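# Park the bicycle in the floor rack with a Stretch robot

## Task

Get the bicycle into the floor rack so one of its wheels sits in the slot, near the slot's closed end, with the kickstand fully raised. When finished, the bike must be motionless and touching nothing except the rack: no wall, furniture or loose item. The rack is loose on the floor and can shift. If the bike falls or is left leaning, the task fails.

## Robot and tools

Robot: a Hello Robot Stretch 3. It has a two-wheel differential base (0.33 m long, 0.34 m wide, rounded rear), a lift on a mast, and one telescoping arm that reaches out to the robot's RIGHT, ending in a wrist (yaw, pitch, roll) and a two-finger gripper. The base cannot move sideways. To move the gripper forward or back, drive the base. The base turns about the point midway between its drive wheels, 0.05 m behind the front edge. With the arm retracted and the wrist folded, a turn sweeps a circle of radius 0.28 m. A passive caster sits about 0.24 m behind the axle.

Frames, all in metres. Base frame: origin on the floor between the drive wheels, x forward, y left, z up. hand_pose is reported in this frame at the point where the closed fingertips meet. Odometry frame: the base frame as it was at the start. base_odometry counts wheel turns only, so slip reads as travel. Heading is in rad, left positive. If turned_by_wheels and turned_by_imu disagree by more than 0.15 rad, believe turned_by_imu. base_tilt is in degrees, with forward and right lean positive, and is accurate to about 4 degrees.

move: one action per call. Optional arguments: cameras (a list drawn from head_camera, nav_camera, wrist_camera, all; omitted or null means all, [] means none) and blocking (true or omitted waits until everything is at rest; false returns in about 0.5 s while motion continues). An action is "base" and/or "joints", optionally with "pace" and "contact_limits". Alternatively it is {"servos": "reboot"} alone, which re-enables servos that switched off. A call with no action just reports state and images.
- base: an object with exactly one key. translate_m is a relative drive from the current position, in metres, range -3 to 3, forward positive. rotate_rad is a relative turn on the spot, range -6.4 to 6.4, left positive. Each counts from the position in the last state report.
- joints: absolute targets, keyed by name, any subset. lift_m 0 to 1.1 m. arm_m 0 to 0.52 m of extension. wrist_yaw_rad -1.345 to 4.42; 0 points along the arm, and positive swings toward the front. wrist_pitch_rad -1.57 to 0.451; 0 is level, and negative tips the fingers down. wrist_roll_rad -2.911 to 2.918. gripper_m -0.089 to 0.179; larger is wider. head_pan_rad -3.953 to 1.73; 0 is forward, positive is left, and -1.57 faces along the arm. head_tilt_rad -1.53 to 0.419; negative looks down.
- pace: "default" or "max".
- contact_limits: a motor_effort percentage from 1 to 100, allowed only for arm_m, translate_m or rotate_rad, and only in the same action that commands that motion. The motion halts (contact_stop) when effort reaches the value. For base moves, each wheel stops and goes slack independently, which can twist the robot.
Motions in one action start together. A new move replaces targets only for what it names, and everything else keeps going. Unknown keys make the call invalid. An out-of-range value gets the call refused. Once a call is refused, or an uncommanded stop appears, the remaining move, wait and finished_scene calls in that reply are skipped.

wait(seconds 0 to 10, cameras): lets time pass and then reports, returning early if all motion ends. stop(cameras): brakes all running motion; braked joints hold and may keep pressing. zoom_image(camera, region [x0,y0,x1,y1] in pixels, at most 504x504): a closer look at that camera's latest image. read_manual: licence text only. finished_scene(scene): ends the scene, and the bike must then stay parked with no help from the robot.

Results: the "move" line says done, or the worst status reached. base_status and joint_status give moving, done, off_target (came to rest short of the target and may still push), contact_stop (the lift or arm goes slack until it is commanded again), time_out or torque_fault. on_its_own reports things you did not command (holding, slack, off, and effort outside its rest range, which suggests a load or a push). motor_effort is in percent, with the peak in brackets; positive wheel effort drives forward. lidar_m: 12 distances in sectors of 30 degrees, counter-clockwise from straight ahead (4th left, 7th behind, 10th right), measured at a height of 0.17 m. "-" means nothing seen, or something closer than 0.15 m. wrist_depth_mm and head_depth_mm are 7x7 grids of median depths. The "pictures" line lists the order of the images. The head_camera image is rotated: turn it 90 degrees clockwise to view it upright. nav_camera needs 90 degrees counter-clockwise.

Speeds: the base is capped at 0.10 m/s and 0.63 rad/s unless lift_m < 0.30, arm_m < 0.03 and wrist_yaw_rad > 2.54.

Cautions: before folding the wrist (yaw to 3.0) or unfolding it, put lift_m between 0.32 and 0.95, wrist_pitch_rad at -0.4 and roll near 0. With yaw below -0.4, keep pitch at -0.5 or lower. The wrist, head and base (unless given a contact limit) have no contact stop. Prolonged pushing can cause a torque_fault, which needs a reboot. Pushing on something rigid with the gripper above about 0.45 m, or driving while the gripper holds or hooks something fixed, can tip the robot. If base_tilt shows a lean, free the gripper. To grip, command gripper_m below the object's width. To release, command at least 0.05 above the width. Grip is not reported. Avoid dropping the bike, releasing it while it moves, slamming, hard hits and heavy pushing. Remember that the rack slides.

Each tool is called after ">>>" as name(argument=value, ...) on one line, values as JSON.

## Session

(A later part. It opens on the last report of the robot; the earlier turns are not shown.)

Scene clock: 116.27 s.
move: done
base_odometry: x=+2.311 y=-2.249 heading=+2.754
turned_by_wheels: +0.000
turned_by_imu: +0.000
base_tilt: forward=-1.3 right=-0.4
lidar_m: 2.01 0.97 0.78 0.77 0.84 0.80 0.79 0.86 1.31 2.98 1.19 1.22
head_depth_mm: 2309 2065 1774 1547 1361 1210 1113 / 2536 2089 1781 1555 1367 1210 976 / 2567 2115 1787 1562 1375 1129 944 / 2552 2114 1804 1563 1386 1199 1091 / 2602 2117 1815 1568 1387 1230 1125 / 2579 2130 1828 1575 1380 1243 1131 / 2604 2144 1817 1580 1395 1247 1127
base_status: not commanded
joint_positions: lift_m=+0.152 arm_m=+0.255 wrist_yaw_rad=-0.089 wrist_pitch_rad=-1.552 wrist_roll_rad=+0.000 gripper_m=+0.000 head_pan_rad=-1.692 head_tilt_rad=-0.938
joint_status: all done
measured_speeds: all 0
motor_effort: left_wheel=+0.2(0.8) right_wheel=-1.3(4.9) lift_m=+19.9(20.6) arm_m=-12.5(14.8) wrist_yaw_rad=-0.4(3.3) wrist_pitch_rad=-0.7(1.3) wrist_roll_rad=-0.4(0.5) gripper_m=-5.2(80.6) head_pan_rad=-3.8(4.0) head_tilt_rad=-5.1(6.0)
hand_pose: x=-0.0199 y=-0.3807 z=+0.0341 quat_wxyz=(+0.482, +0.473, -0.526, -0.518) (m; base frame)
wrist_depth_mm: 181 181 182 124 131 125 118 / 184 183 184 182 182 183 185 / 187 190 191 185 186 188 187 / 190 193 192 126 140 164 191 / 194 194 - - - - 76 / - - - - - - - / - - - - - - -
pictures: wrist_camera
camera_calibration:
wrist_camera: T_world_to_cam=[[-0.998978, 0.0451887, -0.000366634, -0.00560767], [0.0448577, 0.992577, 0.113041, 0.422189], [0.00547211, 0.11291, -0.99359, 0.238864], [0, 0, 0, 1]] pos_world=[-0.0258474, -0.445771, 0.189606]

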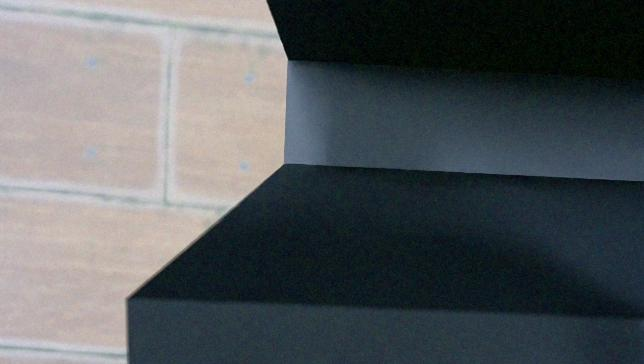

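>>> move(base={"translate_m": 0.2}, joints={"head_pan_rad": -0.9, "head_tilt_rad": -0.6}, contact_limits={"translate_m": 40})

Scene clock: 124.80 s.
move: done
base_odometry: x=+2.126 y=-2.174 heading=+2.754
turned_by_wheels: +0.000
turned_by_imu: +0.001
base_tilt: forward=-1.3 right=-0.4
lidar_m: 1.95 0.94 0.75 0.74 0.81 1.00 0.99 1.07 1.63 2.98 1.07 1.62
head_depth_mm: 2886 3102 2913 2147 1720 1438 1232 / 3054 3368 2881 2197 1744 1451 1233 / 3327 3609 2898 2192 1737 1457 1238 / 3639 3905 2942 2089 1653 1460 1247 / 3896 - 2856 2082 1769 1452 1256 / - - 3020 2246 1775 1471 1257 / 3685 3942 3063 2236 1784 1484 1267
base_status: done
joint_positions: lift_m=+0.152 arm_m=+0.255 wrist_yaw_rad=-0.089 wrist_pitch_rad=-1.552 wrist_roll_rad=+0.000 gripper_m=+0.000 head_pan_rad=-0.908 head_tilt_rad=-0.606
joint_status: all done
measured_speeds: all 0
motor_effort: left_wheel=+2.7(9.9) right_wheel=+0.1(7.3) lift_m=+24.1(24.3) arm_m=-9.2(11.9) wrist_yaw_rad=-1.4(2.4) wrist_pitch_rad=-0.7(1.0) wrist_roll_rad=-0.2(0.5) gripper_m=-0.8(5.1) head_pan_rad=+4.9(6.7) head_tilt_rad=+2.2(5.2)
contact_limits: translate_m 40 (maximum 100)
hand_pose: x=-0.0199 y=-0.3807 z=+0.0341 quat_wxyz=(+0.482, +0.473, -0.526, -0.518) (m; base frame)
wrist_depth_mm: 180 180 181 182 183 183 184 / 183 184 184 186 187 187 188 / 186 187 188 188 190 193 192 / 191 191 193 193 195 195 195 / 194 196 197 195 199 200 200 / 199 200 198 131 202 204 205 / 202 204 122 206 206 207 206
pictures: head_camera (sideways), nav_camera (sideways), wrist_camera
camera_calibration:
head_camera: T_world_to_cam=[[-0.316599, 0.481162, -0.817464, 1.09215], [0.791527, 0.60893, 0.0518648, -0.0697309], [0.522734, -0.630625, -0.573639, 0.704824], [0, 0, 0, 1]] pos_world=[0.032532, -0.0385611, 1.30073]
nav_camera: T_world_to_cam=[[0.356, -0.449574, 0.819236, -1.02481], [-0.758116, -0.651514, -0.028093, 0.0937569], [0.546373, -0.611075, -0.572769, 0.698236], [0, 0, 0, 1]] pos_world=[0.0544119, 0.0270318, 1.24212]
wrist_camera: T_world_to_cam=[[-0.998978, 0.0452002, -0.000366924, -0.00560294], [0.044869, 0.992576, 0.113049, 0.422186], [0.00547404, 0.112917, -0.993589, 0.238867], [0, 0, 0, 1]] pos_world=[-0.0258478, -0.445771, 0.189606]

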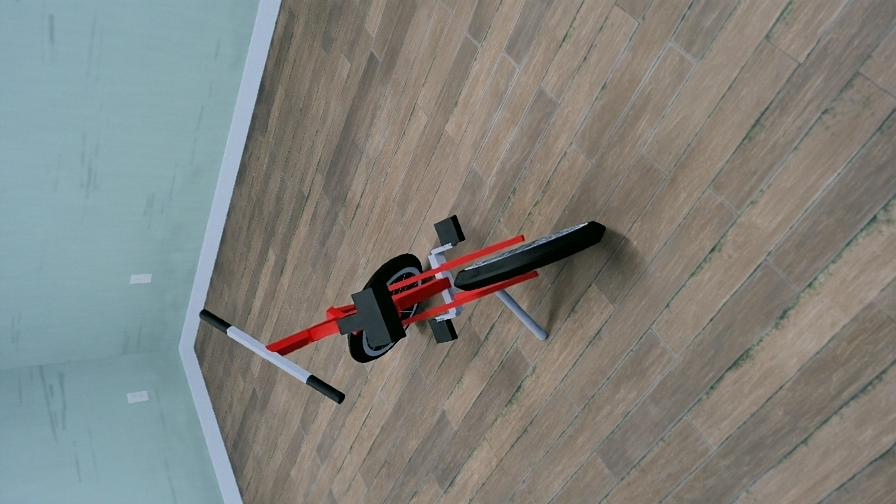

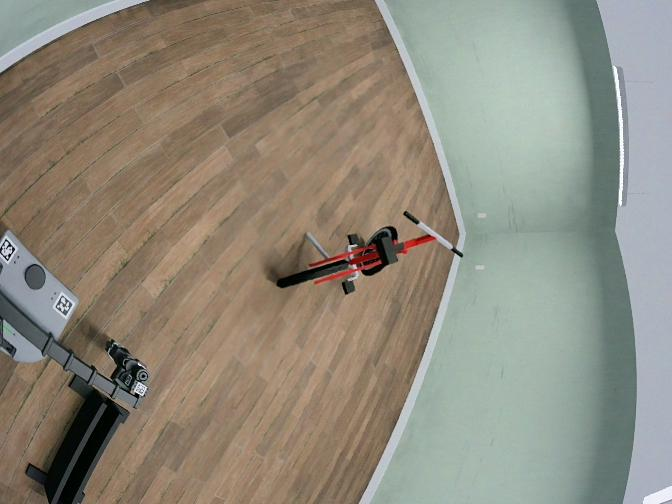

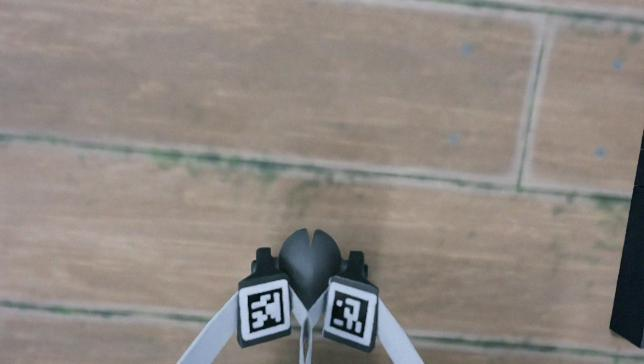

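>>> move(joints={"lift_m": 0.2, "arm_m": 0.25, "gripper_m": -0.02}, base={"translate_m": -0.265}, cameras=["wrist_camera"])

Scene clock: 138.40 s.
move: done
base_odometry: x=+2.371 y=-2.274 heading=+2.754
turned_by_wheels: +0.000
turned_by_imu: +0.000
base_tilt: forward=-1.3 right=-0.5
lidar_m: 2.04 0.98 0.79 0.78 0.84 0.74 0.73 0.79 1.20 2.97 2.00 1.24
head_depth_mm: 2817 3117 2871 2152 1715 1435 1235 / 3038 3370 2903 2163 1715 1447 1232 / 3289 3570 2926 2174 1744 1451 1239 / 3559 3862 2970 2202 1754 1457 1246 / 3904 - 2930 2008 1726 1459 1252 / - - 2406 2154 1766 1474 1256 / 3968 - 2909 2262 1792 1479 1267
base_status: done
joint_positions: lift_m=+0.200 arm_m=+0.250 wrist_yaw_rad=-0.089 wrist_pitch_rad=-1.552 wrist_roll_rad=+0.000 gripper_m=-0.020 head_pan_rad=-0.908 head_tilt_rad=-0.606
joint_status: all done
measured_speeds: all 0
motor_effort: left_wheel=+0.1(5.3) right_wheel=-4.7(7.7) lift_m=+33.1(37.1) arm_m=-13.8(19.1) wrist_yaw_rad=-0.4(2.3) wrist_pitch_rad=-0.5(1.0) wrist_roll_rad=-0.2(0.6) gripper_m=-6.1(76.1) head_pan_rad=+4.0(4.7) head_tilt_rad=+2.4(3.3)
hand_pose: x=-0.0199 y=-0.3757 z=+0.0821 quat_wxyz=(+0.482, +0.473, -0.526, -0.518) (m; base frame)
wrist_depth_mm: 225 133 127 122 128 123 108 / 229 230 227 231 215 206 185 / 234 235 231 231 233 235 237 / 237 109 113 128 149 208 192 / - - 81 81 82 82 82 / 251 251 82 83 83 84 84 / 253 253 121 128 259 261 263
pictures: wrist_camera
camera_calibration:
wrist_camera: T_world_to_cam=[[-0.998978, 0.0451999, -0.000366923, -0.00581143], [0.0448687, 0.992576, 0.113049, 0.411797], [0.005474, 0.112917, -0.993589, 0.285999], [0, 0, 0, 1]] pos_world=[-0.0258478, -0.440771, 0.23761]

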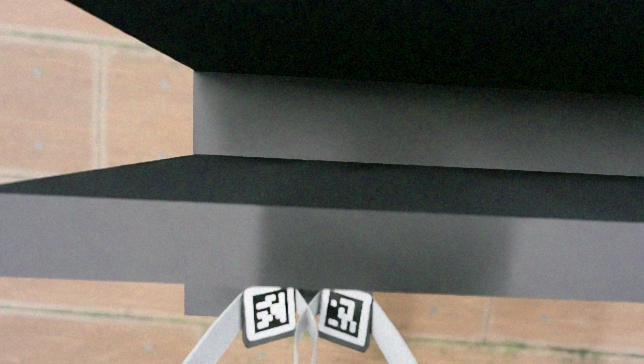

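>>> move(joints={"lift_m": 0.145, "arm_m": 0.24}, cameras=["wrist_camera"])

>>> move(base={"translate_m": 0.2}, contact_limits={"translate_m": 40}, joints={"head_pan_rad": -1.7, "head_tilt_rad": -0.85})

Scene clock: 145.70 s.
move: done
base_odometry: x=+2.371 y=-2.274 heading=+2.754
turned_by_wheels: +0.000
turned_by_imu: +0.000
base_tilt: forward=-1.3 right=-0.4
lidar_m: 2.03 0.98 0.78 0.78 0.84 0.74 0.73 0.79 1.20 2.96 2.01 1.24
head_depth_mm: 2848 3059 2858 2168 1729 1438 1229 / 3044 3361 2915 2152 1732 1441 1238 / 3266 3638 2937 2216 1759 1448 1242 / 3590 3917 2986 2205 1749 1454 1246 / 3955 - 2988 1971 1723 1480 1249 / - - 2399 2139 1766 1468 1254 / 3987 - 2933 2259 1798 1480 1257
base_status: not commanded
joint_positions: lift_m=+0.145 arm_m=+0.240 wrist_yaw_rad=-0.089 wrist_pitch_rad=-1.552 wrist_roll_rad=+0.000 gripper_m=-0.020 head_pan_rad=-0.908 head_tilt_rad=-0.606
joint_status: all done
measured_speeds: all 0
motor_effort: left_wheel=+0.3(0.5) right_wheel=-4.6(4.9) lift_m=+18.6(28.2) arm_m=-13.8(22.3) wrist_yaw_rad=-0.3(2.6) wrist_pitch_rad=-0.7(1.1) wrist_roll_rad=+0.2(0.4) gripper_m=-6.7(7.4) head_pan_rad=+4.2(4.5) head_tilt_rad=+2.7(3.2)
hand_pose: x=-0.0199 y=-0.3657 z=+0.0271 quat_wxyz=(+0.482, +0.473, -0.526, -0.518) (m; base frame)
wrist_depth_mm: 173 172 160 155 147 144 135 / 177 176 174 174 175 177 177 / 180 179 176 178 179 179 181 / - - 61 - 105 139 117 / - - - - - - - / - - - - - - - / - - - - - - -
pictures: wrist_camera
camera_calibration:
wrist_camera: T_world_to_cam=[[-0.998978, 0.0451997, -0.000366922, -0.00628377], [0.0448685, 0.992576, 0.113049, 0.408086], [0.00547398, 0.112917, -0.993589, 0.230226], [0, 0, 0, 1]] pos_world=[-0.0258478, -0.430769, 0.182614]

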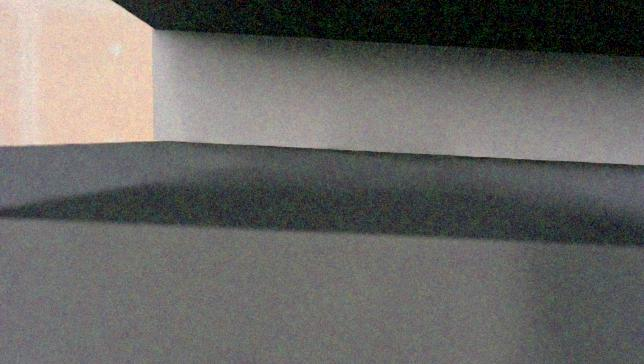

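Scene clock: 148.83 s.
move: done
base_odometry: x=+2.186 y=-2.198 heading=+2.754
turned_by_wheels: +0.000
turned_by_imu: +0.001
base_tilt: forward=-1.3 right=-0.4
lidar_m: 1.97 0.95 0.76 0.75 0.81 0.93 0.92 1.00 1.52 2.98 1.10 1.62
head_depth_mm: 2687 2423 1995 1668 1445 1195 1137 / 2791 2463 1978 1668 1444 1148 1133 / 2794 2481 2011 1675 1454 1138 1085 / 2753 2496 2009 1694 1452 990 1135 / 2765 2518 2028 1694 1462 1286 1145 / 2748 2506 2040 1706 1465 1289 1150 / 2699 2532 2053 1718 1486 1290 1152
base_status: done
joint_positions: lift_m=+0.145 arm_m=+0.240 wrist_yaw_rad=-0.089 wrist_pitch_rad=-1.550 wrist_roll_rad=+0.000 gripper_m=-0.020 head_pan_rad=-1.692 head_tilt_rad=-0.839
joint_status: all done
measured_speeds: all 0
motor_effort: left_wheel=+1.2(8.7) right_wheel=+4.4(9.6) lift_m=+19.0(19.8) arm_m=-10.3(14.3) wrist_yaw_rad=-2.2(2.7) wrist_pitch_rad=-1.2(1.4) wrist_roll_rad=-0.1(0.5) gripper_m=-6.7(7.5) head_pan_rad=-3.0(6.4) head_tilt_rad=-5.1(5.9)
contact_limits: translate_m 40 (maximum 100)
hand_pose: x=-0.0200 y=-0.3663 z=+0.0270 quat_wxyz=(+0.483, +0.472, -0.526, -0.517) (m; base frame)
wrist_depth_mm: 173 174 172 160 135 119 107 / 176 176 174 174 176 177 161 / - 178 176 179 179 179 179 / - - - - 142 184 184 / - - - - - - - / - - - - - - - / - - - - - - -
pictures: head_camera (sideways), nav_camera (sideways), wrist_camera
camera_calibration:
head_camera: T_world_to_cam=[[0.136321, 0.736406, -0.662663, 0.887629], [0.989071, -0.139102, 0.0488867, -0.0670435], [-0.0561776, -0.662085, -0.74732, 0.934268], [0, 0, 0, 1]] pos_world=[-0.00220703, -0.0444164, 1.28967]
nav_camera: T_world_to_cam=[[-0.0861666, -0.742267, 0.664541, -0.820487], [-0.99595, 0.0813561, -0.0382666, 0.108443], [-0.0256603, -0.665147, -0.746272, 0.927406], [0, 0, 0, 1]] pos_world=[0.0611024, -0.000981932, 1.24149]
wrist_camera: T_world_to_cam=[[-0.998978, 0.0452082, -0.000263033, -0.00630997], [0.0449014, 0.992842, 0.110674, 0.408864], [0.0052645, 0.110549, -0.993857, 0.229379], [0, 0, 0, 1]] pos_world=[-0.0258696, -0.43101, 0.182718]

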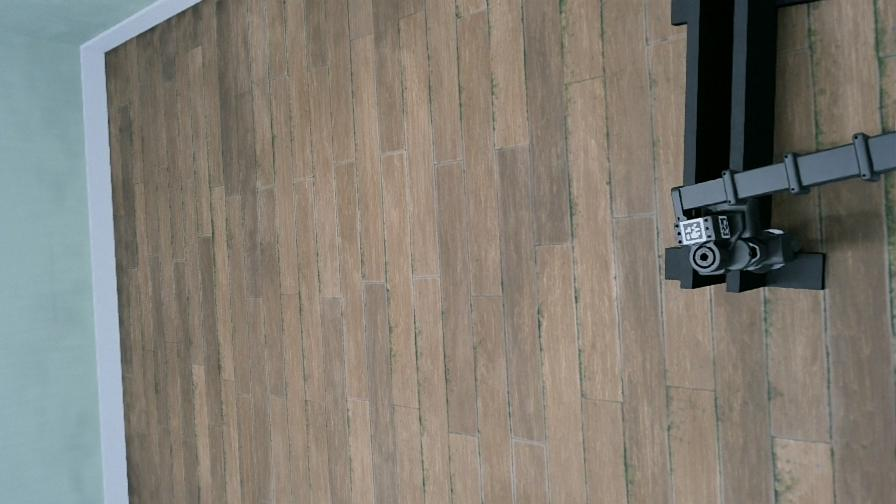

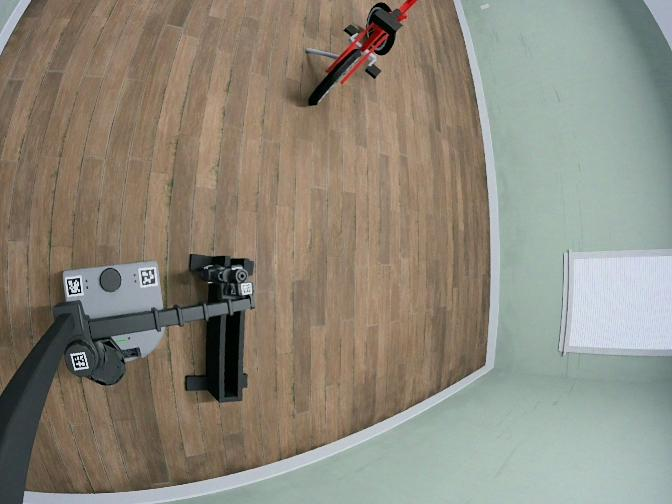

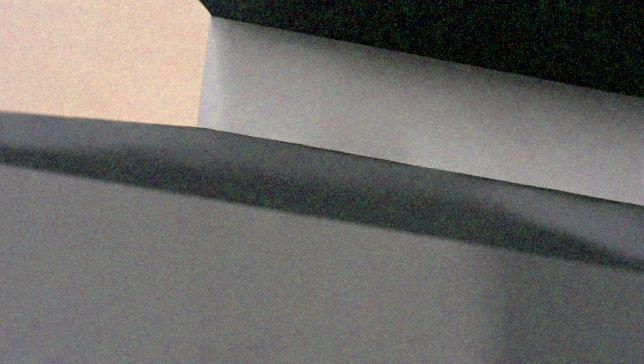

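>>> move(joints={"head_pan_rad": -0.95, "head_tilt_rad": -0.5}, cameras=["head_camera"])

>>> zoom_image(camera="head_camera", region=[250, 130, 650, 450])

Scene clock: 155.63 s.
move: done
base_odometry: x=+2.186 y=-2.198 heading=+2.754
turned_by_wheels: +0.000
turned_by_imu: +0.000
base_tilt: forward=-1.3 right=-0.4
lidar_m: 1.97 0.95 0.76 0.75 0.82 0.93 0.92 1.00 1.52 2.99 1.11 1.62
head_depth_mm: 2750 2968 3184 2494 1894 1542 1301 / 2930 3175 3352 2522 1929 1549 1306 / 3152 3440 3551 2551 1953 1567 1316 / 3420 3735 3758 2573 1932 1567 1315 / 3742 - 3830 2289 1779 1577 1320 / - - 3904 2290 1977 1598 1330 / 3862 - 3957 2620 1993 1597 1332
base_status: not commanded
joint_positions: lift_m=+0.145 arm_m=+0.240 wrist_yaw_rad=-0.089 wrist_pitch_rad=-1.550 wrist_roll_rad=+0.000 gripper_m=-0.020 head_pan_rad=-0.958 head_tilt_rad=-0.507
joint_status: all done
measured_speeds: all 0
motor_effort: left_wheel=+0.6(1.4) right_wheel=+4.5(4.7) lift_m=+20.1(20.7) arm_m=-7.2(8.3) wrist_yaw_rad=-1.1(2.0) wrist_pitch_rad=-1.1(1.3) wrist_roll_rad=+0.1(0.3) gripper_m=-6.0(7.2) head_pan_rad=+4.3(7.2) head_tilt_rad=+3.5(4.3)
contact_limits: translate_m 40 (maximum 100)
hand_pose: x=-0.0200 y=-0.3663 z=+0.0270 quat_wxyz=(+0.483, +0.472, -0.526, -0.517) (m; base frame)
wrist_depth_mm: 174 173 171 161 134 119 106 / 175 177 175 175 175 177 161 / - 178 177 177 179 179 181 / - - - - 142 183 183 / - - - - - - - / - - - - - - - / - - - - - - -
pictures: head_camera (sideways)
camera_calibration:
head_camera: T_world_to_cam=[[-0.244432, 0.428552, -0.869825, 1.15999], [0.81808, 0.572723, 0.0522828, -0.0704437], [0.520575, -0.698807, -0.490582, 0.596774], [0, 0, 0, 1]] pos_world=[0.0305008, -0.0397404, 1.30544]

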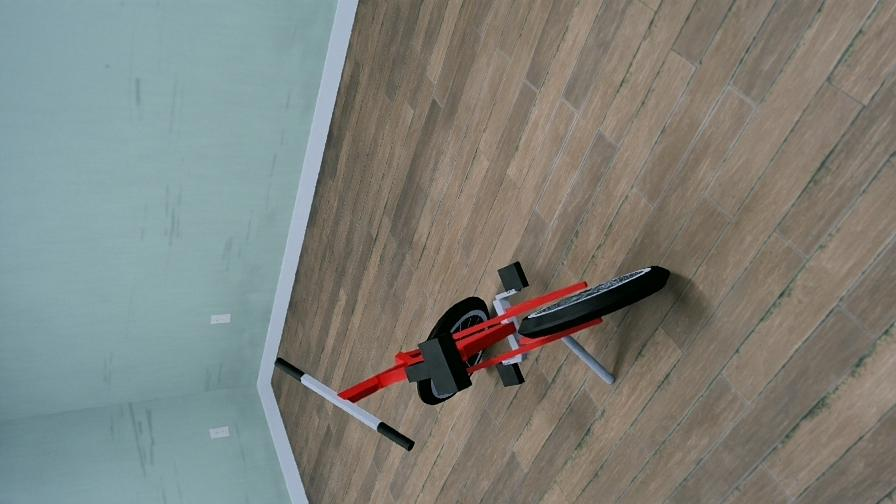

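Scaled by 1.260 from the camera's 896x504 image, which has a finer 1280x720 frame.

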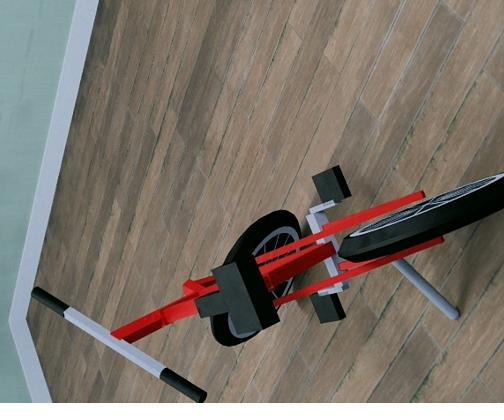

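>>> move(base={"rotate_rad": -0.245}, joints={"arm_m": 0.23, "head_pan_rad": -1.6, "head_tilt_rad": -0.8}, cameras=[])

>>> move(base={"translate_m": 0.08}, contact_limits={"translate_m": 40}, cameras=["head_camera","nav_camera","wrist_camera"])

Scene clock: 195.23 s.
move: done
base_odometry: x=+2.186 y=-2.198 heading=+2.509
turned_by_wheels: -0.245
turned_by_imu: -0.240
base_tilt: forward=-1.3 right=-0.4
lidar_m: 3.78 1.21 0.81 0.75 0.76 0.96 0.92 0.94 1.19 2.54 3.02 1.11
head_depth_mm: 1870 1996 2012 1723 1484 1211 1126 / 2362 2410 2112 1756 1499 1304 1132 / 2804 2716 2144 1769 1497 1314 975 / 2756 2742 2156 1764 1501 1299 1106 / 2715 2767 2171 1776 1516 1324 1146 / 2666 2789 2167 1801 1521 1315 1170 / 2613 2796 2189 1790 1530 1327 1171
base_status: done
joint_positions: lift_m=+0.145 arm_m=+0.230 wrist_yaw_rad=-0.089 wrist_pitch_rad=-1.550 wrist_roll_rad=+0.000 gripper_m=-0.020 head_pan_rad=-1.592 head_tilt_rad=-0.790
joint_status: all done
measured_speeds: all 0
motor_effort: left_wheel=+3.7(8.9) right_wheel=-4.4(7.8) lift_m=+21.3(21.5) arm_m=-14.6(19.3) wrist_yaw_rad=-0.9(2.2) wrist_pitch_rad=-1.0(1.3) wrist_roll_rad=+0.0(0.3) gripper_m=-6.7(6.8) head_pan_rad=-3.5(6.2) head_tilt_rad=-4.7(5.6)
hand_pose: x=-0.0200 y=-0.3563 z=+0.0270 quat_wxyz=(+0.483, +0.472, -0.526, -0.517) (m; base frame)
wrist_depth_mm: 153 162 168 171 173 171 174 / 173 174 174 175 176 176 176 / - - - - - - - / - - - - - - - / - - - - - - - / - - - - - - - / - - - - - - -
pictures: none
No camera images: "cameras" was empty.

Scene clock: 197.17 s.
move: done
base_odometry: x=+2.122 y=-2.151 heading=+2.509
turned_by_wheels: +0.000
turned_by_imu: +0.000
base_tilt: forward=-1.3 right=-0.4
lidar_m: 3.71 1.22 0.81 0.76 0.77 0.97 1.00 1.02 1.29 2.76 3.02 1.05
head_depth_mm: 2040 2163 2067 1741 1495 1215 1128 / 2561 2588 2121 1766 1494 1300 1131 / 2819 2712 2149 1754 1496 1309 979 / 2757 2741 2160 1771 1503 1310 1107 / 2705 2758 2175 1776 1507 1315 1162 / 2631 2795 2172 1790 1519 1317 1164 / 2572 2794 2217 1797 1526 1325 1168
base_status: done
joint_positions: lift_m=+0.145 arm_m=+0.230 wrist_yaw_rad=-0.089 wrist_pitch_rad=-1.550 wrist_roll_rad=+0.000 gripper_m=-0.020 head_pan_rad=-1.592 head_tilt_rad=-0.790
joint_status: not commanded
measured_speeds: all 0
motor_effort: left_wheel=+3.1(8.2) right_wheel=+0.0(4.0) lift_m=+21.3(22.1) arm_m=-12.9(15.1) wrist_yaw_rad=-1.9(2.8) wrist_pitch_rad=-1.0(1.4) wrist_roll_rad=+0.0(0.4) gripper_m=-6.4(7.2) head_pan_rad=-4.1(4.2) head_tilt_rad=-4.8(5.2)
contact_limits: translate_m 40 (maximum 100)
hand_pose: x=-0.0200 y=-0.3563 z=+0.0270 quat_wxyz=(+0.483, +0.472, -0.526, -0.517) (m; base frame)
wrist_depth_mm: 174 154 161 172 172 174 173 / 177 176 174 174 176 177 177 / 180 178 176 178 179 179 180 / - - - - - - - / - - - - - - - / - - - - - - - / - - - - - - -
pictures: head_camera (sideways), nav_camera (sideways), wrist_camera
camera_calibration:
head_camera: T_world_to_cam=[[0.0614147, 0.712887, -0.698584, 0.934894], [0.998068, -0.0372386, 0.0497421, -0.0682151], [0.00944621, -0.700289, -0.713797, 0.89027], [0, 0, 0, 1]] pos_world=[0.00225737, -0.0455678, 1.29197]
nav_camera: T_world_to_cam=[[-0.0109235, -0.71362, 0.700448, -0.867736], [-0.999135, -0.0203142, -0.0362779, 0.105875], [0.0401177, -0.700238, -0.712781, 0.883451], [0, 0, 0, 1]] pos_world=[0.060863, 0.00154257, 1.24135]
wrist_camera: T_world_to_cam=[[-0.998978, 0.0451984, -0.000263092, -0.00676571], [0.0448917, 0.992842, 0.110674, 0.398936], [0.0052635, 0.110549, -0.993857, 0.228274], [0, 0, 0, 1]] pos_world=[-0.0258692, -0.421011, 0.182718]

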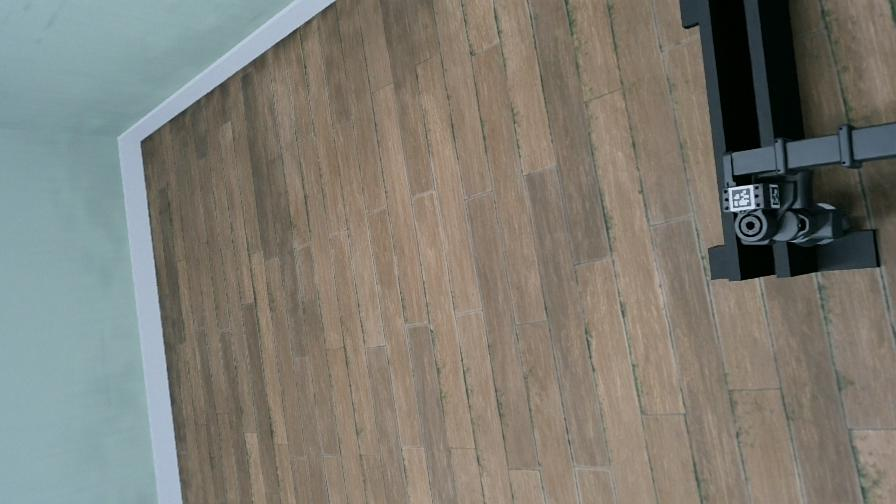

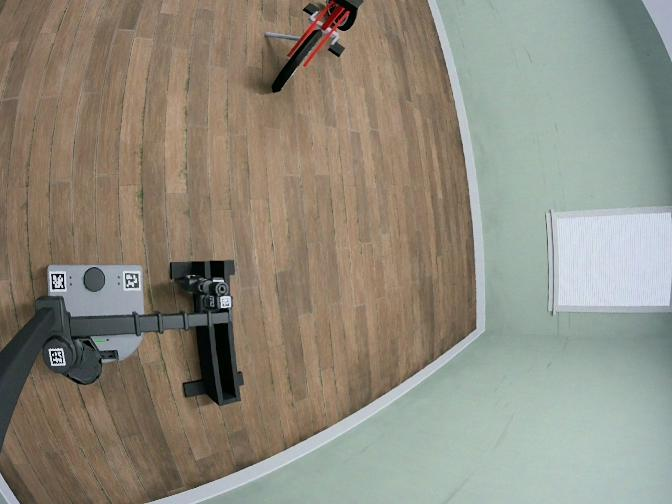

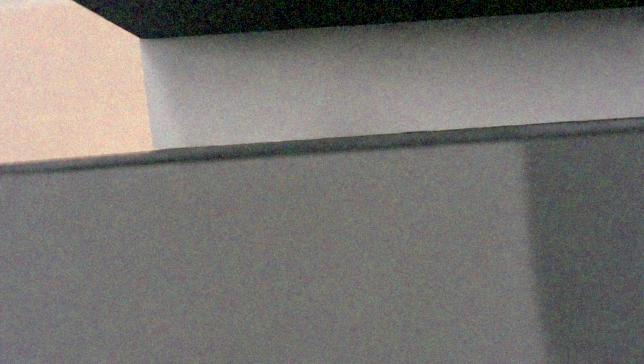

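>>> move(base={"translate_m": 0.15}, joints={"arm_m": 0.37}, contact_limits={"translate_m": 40, "arm_m": 50}, cameras=["nav_camera","wrist_camera"])

Scene clock: 204.43 s.
move: done
base_odometry: x=+2.001 y=-2.062 heading=+2.509
turned_by_wheels: +0.000
turned_by_imu: +0.000
base_tilt: forward=-1.3 right=-0.5
lidar_m: 3.57 1.25 0.84 0.78 0.79 0.99 1.15 1.17 1.48 2.96 0.93 0.94
head_depth_mm: 2327 2434 2111 1738 1486 1191 1144 / 2772 2685 2110 1755 1491 1193 1129 / 2726 2682 2129 1773 1508 1006 1120 / 2731 2716 2152 1763 1505 1223 1160 / 2681 2772 2171 1785 1510 1307 1164 / 2639 2761 2181 1785 1523 1322 1167 / 2602 2786 2215 1790 1519 1326 1165
base_status: done
joint_positions: lift_m=+0.145 arm_m=+0.370 wrist_yaw_rad=-0.089 wrist_pitch_rad=-1.556 wrist_roll_rad=+0.000 gripper_m=-0.020 head_pan_rad=-1.592 head_tilt_rad=-0.790
joint_status: all done
measured_speeds: all 0
motor_effort: left_wheel=-0.3(8.1) right_wheel=+5.3(7.5) lift_m=+22.9(23.6) arm_m=+14.3(24.3) wrist_yaw_rad=-2.0(2.5) wrist_pitch_rad=+0.0(1.1) wrist_roll_rad=-0.1(0.5) gripper_m=-6.5(7.1) head_pan_rad=-3.1(4.3) head_tilt_rad=-4.9(5.3)
contact_limits: arm_m 50 (drawing in: default 34, maximum 55; extending or still: default 43, maximum 70); translate_m 40 (maximum 100)
hand_pose: x=-0.0198 y=-0.4948 z=+0.0271 quat_wxyz=(+0.481, +0.473, -0.525, -0.518) (m; base frame)
wrist_depth_mm: 174 172 173 142 114 91 80 / 176 175 174 174 174 133 105 / - 178 176 178 178 180 165 / - - 77 117 181 183 185 / - - - - 91 134 188 / - - - - - - - / - - - - - - -
pictures: nav_camera (sideways), wrist_camera
camera_calibration:
nav_camera: T_world_to_cam=[[-0.0109364, -0.71362, 0.700448, -0.867736], [-0.999136, -0.0202963, -0.0362779, 0.105875], [0.0401051, -0.700239, -0.712781, 0.883451], [0, 0, 0, 1]] pos_world=[0.060863, 0.00154158, 1.24135]
wrist_camera: T_world_to_cam=[[-0.998977, 0.0452146, -0.000521997, -0.000355526], [0.0448455, 0.992167, 0.116594, 0.535918], [0.00578966, 0.116451, -0.99318, 0.246611], [0, 0, 0, 1]] pos_world=[-0.0258164, -0.560422, 0.182444]

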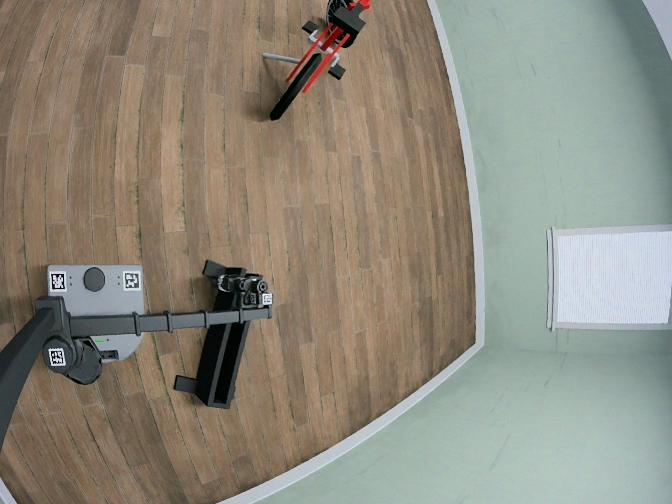

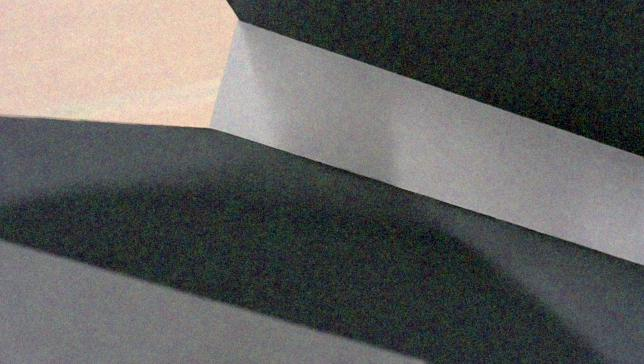

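>>> move(base={"translate_m": 0.45}, joints={"arm_m": 0.40, "head_pan_rad": -1.1, "head_tilt_rad": -0.65}, contact_limits={"translate_m": 40, "arm_m": 50})

Scene clock: 218.30 s.
move: done
base_odometry: x=+1.638 y=-1.796 heading=+2.509
turned_by_wheels: +0.000
turned_by_imu: +0.001
base_tilt: forward=-1.3 right=-0.4
lidar_m: 3.12 1.33 0.89 0.83 0.84 1.06 1.59 1.62 2.05 2.92 0.70 1.45
head_depth_mm: 2467 2710 2613 2013 1634 1377 936 / 2535 2844 2667 2042 1650 1400 1185 / 2609 2910 2642 2039 1663 1347 1212 / 2688 3000 2687 2054 1493 1361 1208 / 2770 3080 2694 2064 1481 1411 1218 / 2844 3253 2739 1678 1654 1420 1228 / 2979 3314 2663 1802 1704 1420 1230
base_status: done
joint_positions: lift_m=+0.145 arm_m=+0.400 wrist_yaw_rad=-0.089 wrist_pitch_rad=-1.556 wrist_roll_rad=+0.000 gripper_m=-0.020 head_pan_rad=-1.108 head_tilt_rad=-0.655
joint_status: all done
measured_speeds: all 0
motor_effort: left_wheel=-0.4(5.3) right_wheel=+5.9(9.8) lift_m=+24.4(25.5) arm_m=+8.0(21.7) wrist_yaw_rad=-1.5(2.5) wrist_pitch_rad=+0.0(0.3) wrist_roll_rad=-0.2(0.5) gripper_m=-6.2(7.2) head_pan_rad=+4.5(7.3) head_tilt_rad=+2.5(4.2)
contact_limits: arm_m 50 (drawing in: default 34, maximum 55; extending or still: default 43, maximum 70); translate_m 40 (maximum 100)
hand_pose: x=-0.0198 y=-0.5248 z=+0.0271 quat_wxyz=(+0.481, +0.473, -0.525, -0.518) (m; base frame)
wrist_depth_mm: 172 172 173 147 112 90 79 / 176 177 175 173 174 129 102 / - 93 176 178 178 178 151 / - - 69 120 181 183 184 / - - - - 101 185 189 / - - - - - - 144 / - - - - - - -
pictures: head_camera (sideways), nav_camera (sideways), wrist_camera
camera_calibration:
head_camera: T_world_to_cam=[[-0.232463, 0.570087, -0.788011, 1.05324], [0.897864, 0.437255, 0.0514635, -0.0698538], [0.373901, -0.695563, -0.613506, 0.757597], [0, 0, 0, 1]] pos_world=[0.0242926, -0.0429392, 1.29835]
nav_camera: T_world_to_cam=[[0.277393, -0.547036, 0.789813, -0.985969], [-0.873083, -0.486623, -0.0304031, 0.0974638], [0.400973, -0.681139, -0.612594, 0.750932], [0, 0, 0, 1]] pos_world=[0.057492, 0.0195566, 1.24171]
wrist_camera: T_world_to_cam=[[-0.998977, 0.0452142, -0.000522314, 0.00100057], [0.0448449, 0.992166, 0.116601, 0.565676], [0.00579025, 0.116458, -0.993179, 0.250108], [0, 0, 0, 1]] pos_world=[-0.0258164, -0.590417, 0.182444]

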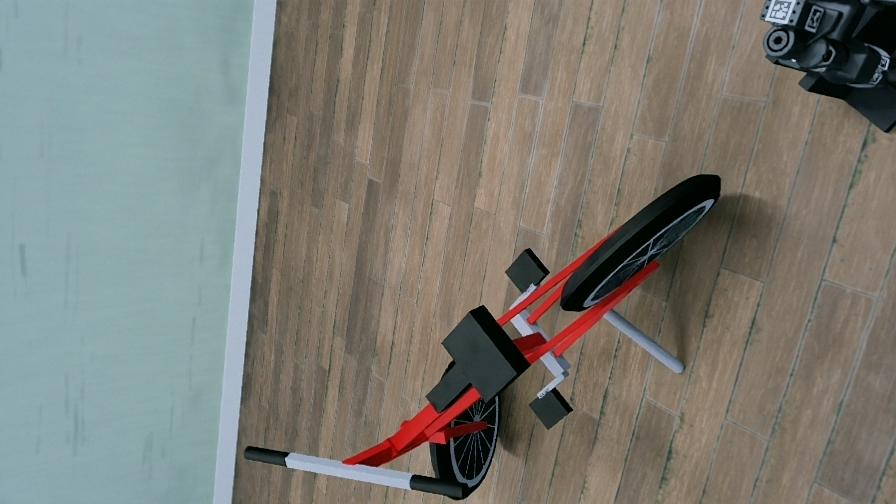

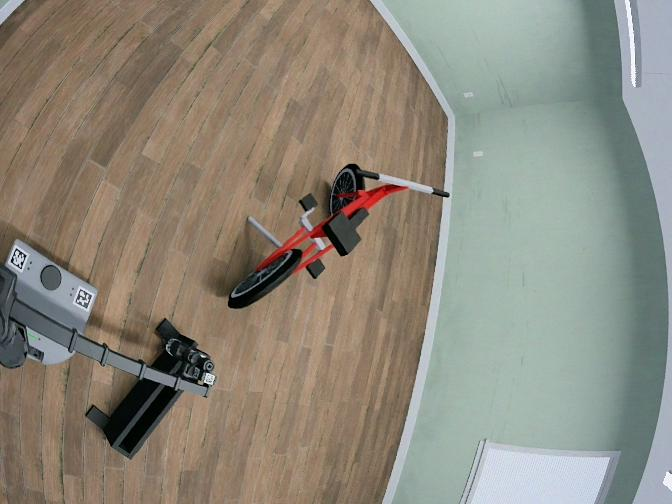

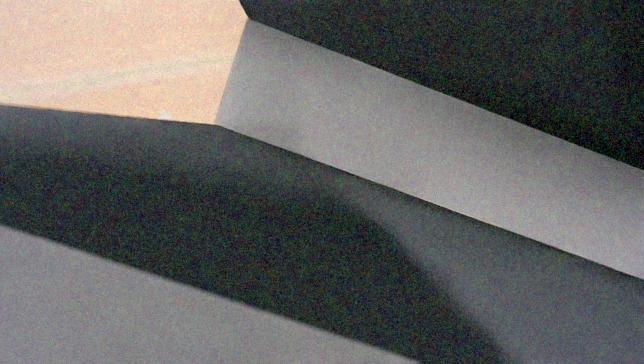

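>>> move(joints={"lift_m": 0.35}, cameras=[])

>>> move(base={"translate_m": -0.262}, cameras=[])

>>> move(base={"rotate_rad": -0.363}, joints={"arm_m": 0.371, "wrist_yaw_rad": 0.0, "gripper_m": 0.12, "head_pan_rad": -1.57, "head_tilt_rad": -0.8})

Scene clock: 238.17 s.
move: done
base_odometry: x=+1.638 y=-1.796 heading=+2.509
turned_by_wheels: +0.000
turned_by_imu: +0.001
base_tilt: forward=-1.4 right=-0.4
lidar_m: 3.12 1.33 0.89 0.83 0.84 1.06 1.59 1.61 2.05 2.92 0.69 1.46
head_depth_mm: 2450 2722 2603 2003 1647 1323 1045 / 2546 2832 2617 2035 1663 1404 1182 / 2623 2918 2634 2030 1666 1340 1214 / 2710 3026 2683 2059 1479 1381 1218 / 2764 3113 2684 2059 1481 1413 1223 / 2865 3189 2730 1676 1644 1424 1225 / 2946 3297 2635 1804 1700 1418 1234
base_status: not commanded
joint_positions: lift_m=+0.350 arm_m=+0.400 wrist_yaw_rad=-0.089 wrist_pitch_rad=-1.556 wrist_roll_rad=+0.000 gripper_m=-0.020 head_pan_rad=-1.108 head_tilt_rad=-0.655
joint_status: all done
measured_speeds: all 0
motor_effort: left_wheel=-0.7(0.9) right_wheel=+1.3(5.9) lift_m=+33.6(39.7) arm_m=-0.7(3.8) wrist_yaw_rad=-0.3(2.8) wrist_pitch_rad=-0.1(0.2) wrist_roll_rad=+0.2(0.4) gripper_m=-6.1(7.0) head_pan_rad=+3.9(4.8) head_tilt_rad=+2.2(3.3)
contact_limits: arm_m 50 (drawing in: default 34, maximum 55; extending or still: default 43, maximum 70); translate_m 40 (maximum 100)
hand_pose: x=-0.0198 y=-0.5248 z=+0.2321 quat_wxyz=(+0.481, +0.473, -0.525, -0.518) (m; base frame)
wrist_depth_mm: 366 366 370 219 373 381 381 / 378 377 378 269 225 382 388 / 384 384 381 385 383 230 392 / 386 391 392 233 387 399 278 / 402 402 407 404 406 240 408 / 402 412 155 134 412 418 247 / 411 416 121 128 425 430 430
pictures: none
No camera images: "cameras" was empty.

Scene clock: 241.90 s.
move: done
base_odometry: x=+1.849 y=-1.951 heading=+2.509
turned_by_wheels: +0.000
turned_by_imu: +0.000
base_tilt: forward=-1.4 right=-0.4
lidar_m: 3.38 1.29 0.86 0.80 0.81 1.03 1.34 1.35 1.71 2.94 0.81 1.10
head_depth_mm: 2474 2771 2585 2020 1658 1331 1032 / 2548 2843 2643 2026 1661 1397 1103 / 2650 2945 2665 2035 1656 1405 1146 / 2727 3047 2683 2074 1675 1401 1210 / 2776 3210 2673 2090 1683 1386 1220 / 2914 3211 2749 2096 1396 1420 1228 / 2967 3365 2760 1550 1651 1432 1231
base_status: done
joint_positions: lift_m=+0.350 arm_m=+0.400 wrist_yaw_rad=-0.089 wrist_pitch_rad=-1.556 wrist_roll_rad=+0.000 gripper_m=-0.020 head_pan_rad=-1.108 head_tilt_rad=-0.655
joint_status: not commanded
measured_speeds: all 0
motor_effort: left_wheel=+0.2(4.0) right_wheel=-4.2(8.1) lift_m=+33.6(34.5) arm_m=-5.8(6.0) wrist_yaw_rad=-1.4(3.0) wrist_pitch_rad=+0.1(0.3) wrist_roll_rad=-0.1(0.4) gripper_m=-6.2(7.5) head_pan_rad=+3.8(4.8) head_tilt_rad=+2.3(3.1)
contact_limits: arm_m 50 (drawing in: default 34, maximum 55; extending or still: default 43, maximum 70)
hand_pose: x=-0.0198 y=-0.5248 z=+0.2321 quat_wxyz=(+0.481, +0.473, -0.525, -0.518) (m; base frame)
wrist_depth_mm: 353 369 368 372 375 376 377 / 311 375 375 382 380 381 384 / 226 237 387 387 390 392 389 / 295 356 234 304 400 380 403 / 233 250 317 236 240 383 413 / 408 404 237 134 358 243 417 / 419 417 121 128 251 288 269
pictures: none
No camera images: "cameras" was empty.

Scene clock: 243.83 s.
move: done
base_odometry: x=+1.849 y=-1.951 heading=+2.146
turned_by_wheels: -0.363
turned_by_imu: -0.356
base_tilt: forward=-1.4 right=-0.4
lidar_m: 1.70 2.54 1.08 0.82 0.81 0.84 1.20 1.33 1.41 2.01 2.95 0.81
head_depth_mm: 1662 1823 1967 1741 1492 1298 1143 / 1887 2084 2104 1751 1492 1249 662 / 2139 2445 2144 1775 859 1236 1141 / 2497 2647 2156 1758 1499 1187 1139 / 2877 2767 2162 1778 1513 1316 1145 / 2741 2774 2193 1786 1525 1313 1151 / 2640 2785 2201 1789 1523 1315 1152
base_status: done
joint_positions: lift_m=+0.350 arm_m=+0.371 wrist_yaw_rad=-0.002 wrist_pitch_rad=-1.556 wrist_roll_rad=+0.000 gripper_m=+0.120 head_pan_rad=-1.562 head_tilt_rad=-0.790
joint_status: all done
measured_speeds: all 0
motor_effort: left_wheel=+3.3(9.6) right_wheel=-4.3(9.3) lift_m=+33.1(33.9) arm_m=-14.5(20.0) wrist_yaw_rad=+1.2(3.8) wrist_pitch_rad=+0.1(0.3) wrist_roll_rad=+0.2(0.3) gripper_m=+0.5(80.4) head_pan_rad=-3.2(7.7) head_tilt_rad=-4.3(6.9)
hand_pose: x=-0.0216 y=-0.4957 z=+0.2321 quat_wxyz=(+0.503, +0.496, -0.504, -0.497) (m; base frame)
wrist_depth_mm: 364 371 375 370 371 375 377 / 380 372 383 380 380 380 387 / 375 381 384 368 389 387 388 / 231 237 269 312 398 399 406 / 348 334 352 241 407 408 412 / 253 121 260 252 411 415 426 / 108 243 416 417 429 117 434
pictures: head_camera (sideways), nav_camera (sideways), wrist_camera
camera_calibration:
head_camera: T_world_to_cam=[[0.0399725, 0.714426, -0.698568, 0.935004], [0.998736, -0.00724212, 0.0497417, -0.0682187], [0.0304777, -0.699673, -0.713812, 0.890162], [0, 0, 0, 1]] pos_world=[0.0036279, -0.0456624, 1.29197]
nav_camera: T_world_to_cam=[[0.0105178, -0.713642, 0.700432, -0.867846], [-0.998074, -0.0503171, -0.0362788, 0.10587], [0.0611338, -0.698701, -0.712797, 0.883343], [0, 0, 0, 1]] pos_world=[0.0607919, 0.00318824, 1.24135]
wrist_camera: T_world_to_cam=[[-0.999149, -0.041246, -0.000517149, -0.0448191], [-0.0410254, 0.992345, 0.116483, 0.511307], [-0.00429127, 0.116405, -0.993193, 0.450096], [0, 0, 0, 1]] pos_world=[-0.021873, -0.561635, 0.387451]

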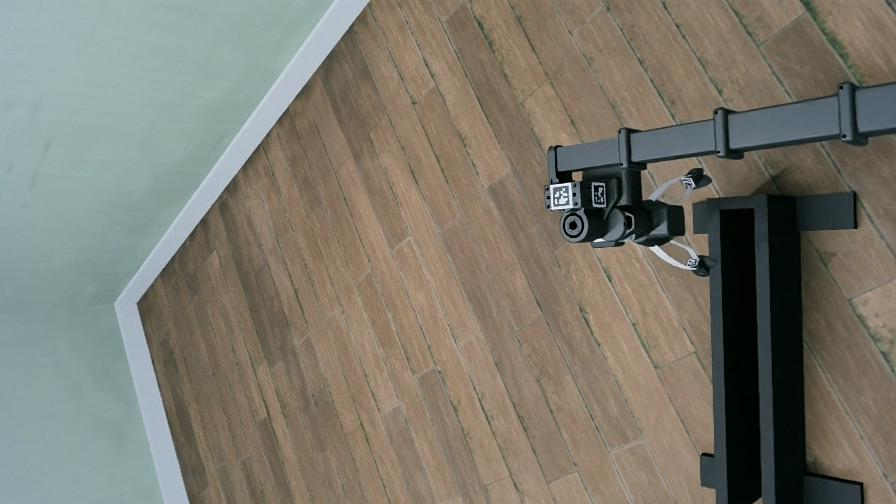

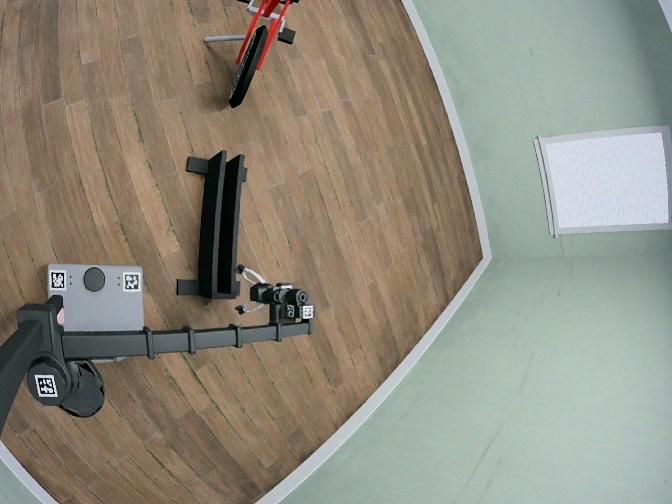

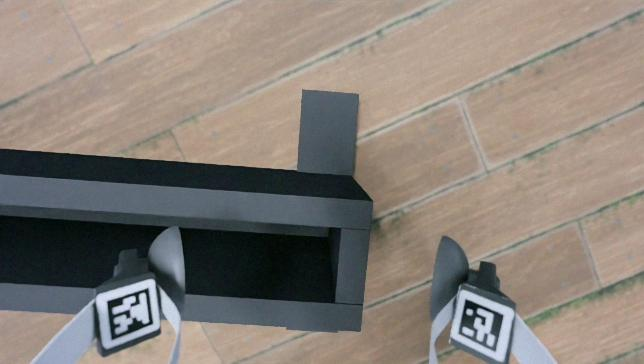

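>>> move(base={"translate_m": -0.023}, joints={"arm_m": 0.353, "wrist_yaw_rad": -0.03}, cameras=[])

>>> move(joints={"lift_m": 0.248}, cameras=["wrist_camera"])

Scene clock: 250.90 s.
move: done
base_odometry: x=+1.861 y=-1.970 heading=+2.146
turned_by_wheels: +0.000
turned_by_imu: +0.000
base_tilt: forward=-1.3 right=-0.5
lidar_m: 1.71 2.50 1.06 0.80 0.80 0.83 1.18 1.31 1.38 1.97 2.96 0.83
head_depth_mm: 1636 1789 1960 1742 1496 1291 1147 / 1839 2045 2092 1762 1490 1278 662 / 2126 2388 2132 1753 843 1235 1151 / 2469 2633 2148 1769 1514 1130 1143 / 2819 2762 2181 1800 1507 1322 1144 / 2742 2777 2166 1798 1516 1320 1146 / 2671 2795 2184 1795 1525 1305 1148
base_status: done
joint_positions: lift_m=+0.350 arm_m=+0.353 wrist_yaw_rad=-0.028 wrist_pitch_rad=-1.556 wrist_roll_rad=+0.000 gripper_m=+0.120 head_pan_rad=-1.562 head_tilt_rad=-0.790
joint_status: all done
measured_speeds: all 0
motor_effort: left_wheel=+0.9(3.9) right_wheel=-4.1(8.0) lift_m=+32.9(33.6) arm_m=-14.5(20.9) wrist_yaw_rad=-3.3(3.3) wrist_pitch_rad=+0.1(0.2) wrist_roll_rad=+0.0(0.3) gripper_m=-0.2(1.6) head_pan_rad=-3.6(4.0) head_tilt_rad=-5.1(5.2)
hand_pose: x=-0.0211 y=-0.4777 z=+0.2321 quat_wxyz=(+0.497, +0.489, -0.510, -0.503) (m; base frame)
wrist_depth_mm: 369 362 370 367 374 373 380 / 373 377 382 379 384 384 384 / 382 378 387 370 388 394 394 / 228 231 230 312 393 398 402 / 310 322 338 316 404 411 407 / 244 120 243 395 420 411 425 / 108 408 417 421 430 117 430
pictures: none
No camera images: "cameras" was empty.

Scene clock: 252.67 s.
move: done
base_odometry: x=+1.861 y=-1.970 heading=+2.146
turned_by_wheels: +0.000
turned_by_imu: +0.000
base_tilt: forward=-1.3 right=-0.5
lidar_m: 1.71 2.49 1.07 0.81 0.80 0.83 1.18 1.32 1.39 1.98 2.96 0.83
head_depth_mm: 1626 1795 1944 1744 1487 1293 1146 / 1844 2059 2115 1765 1488 1299 1092 / 2101 2378 2134 1764 1497 926 1145 / 2496 2624 2139 1777 1509 1137 1138 / 2835 2738 2159 1784 1507 1311 1140 / 2761 2797 2164 1794 1516 1321 1146 / 2612 2755 2187 1787 1523 1303 1146
base_status: not commanded
joint_positions: lift_m=+0.248 arm_m=+0.353 wrist_yaw_rad=-0.028 wrist_pitch_rad=-1.556 wrist_roll_rad=+0.000 gripper_m=+0.120 head_pan_rad=-1.562 head_tilt_rad=-0.790
joint_status: all done
measured_speeds: all 0
motor_effort: left_wheel=+0.3(1.0) right_wheel=-4.2(4.3) lift_m=+17.7(32.2) arm_m=-13.0(15.0) wrist_yaw_rad=-2.0(3.1) wrist_pitch_rad=+0.0(0.2) wrist_roll_rad=-0.2(0.4) gripper_m=+0.7(1.0) head_pan_rad=-3.8(4.1) head_tilt_rad=-4.3(5.3)
hand_pose: x=-0.0211 y=-0.4777 z=+0.1301 quat_wxyz=(+0.497, +0.489, -0.510, -0.503) (m; base frame)
wrist_depth_mm: 271 274 272 275 275 277 278 / 274 277 280 259 282 283 285 / 283 282 281 264 288 290 289 / 168 155 168 218 291 296 297 / 262 129 130 130 298 298 305 / 213 120 224 135 302 303 308 / - 124 169 138 313 117 316
pictures: wrist_camera
camera_calibration:
wrist_camera: T_world_to_cam=[[-0.999877, -0.0156712, -0.000517121, -0.0314101], [-0.0156247, 0.99307, 0.116483, 0.506227], [-0.00131188, 0.116476, -0.993193, 0.346799], [0, 0, 0, 1]] pos_world=[-0.0230416, -0.543605, 0.285456]

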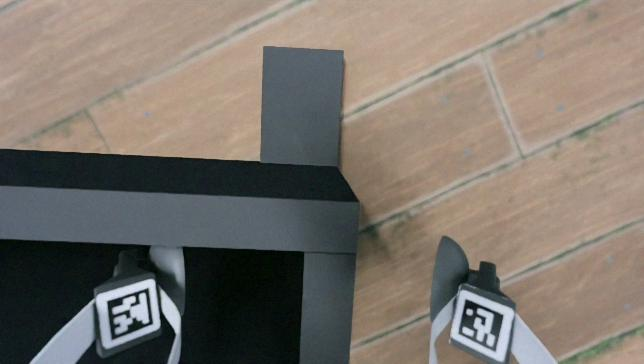

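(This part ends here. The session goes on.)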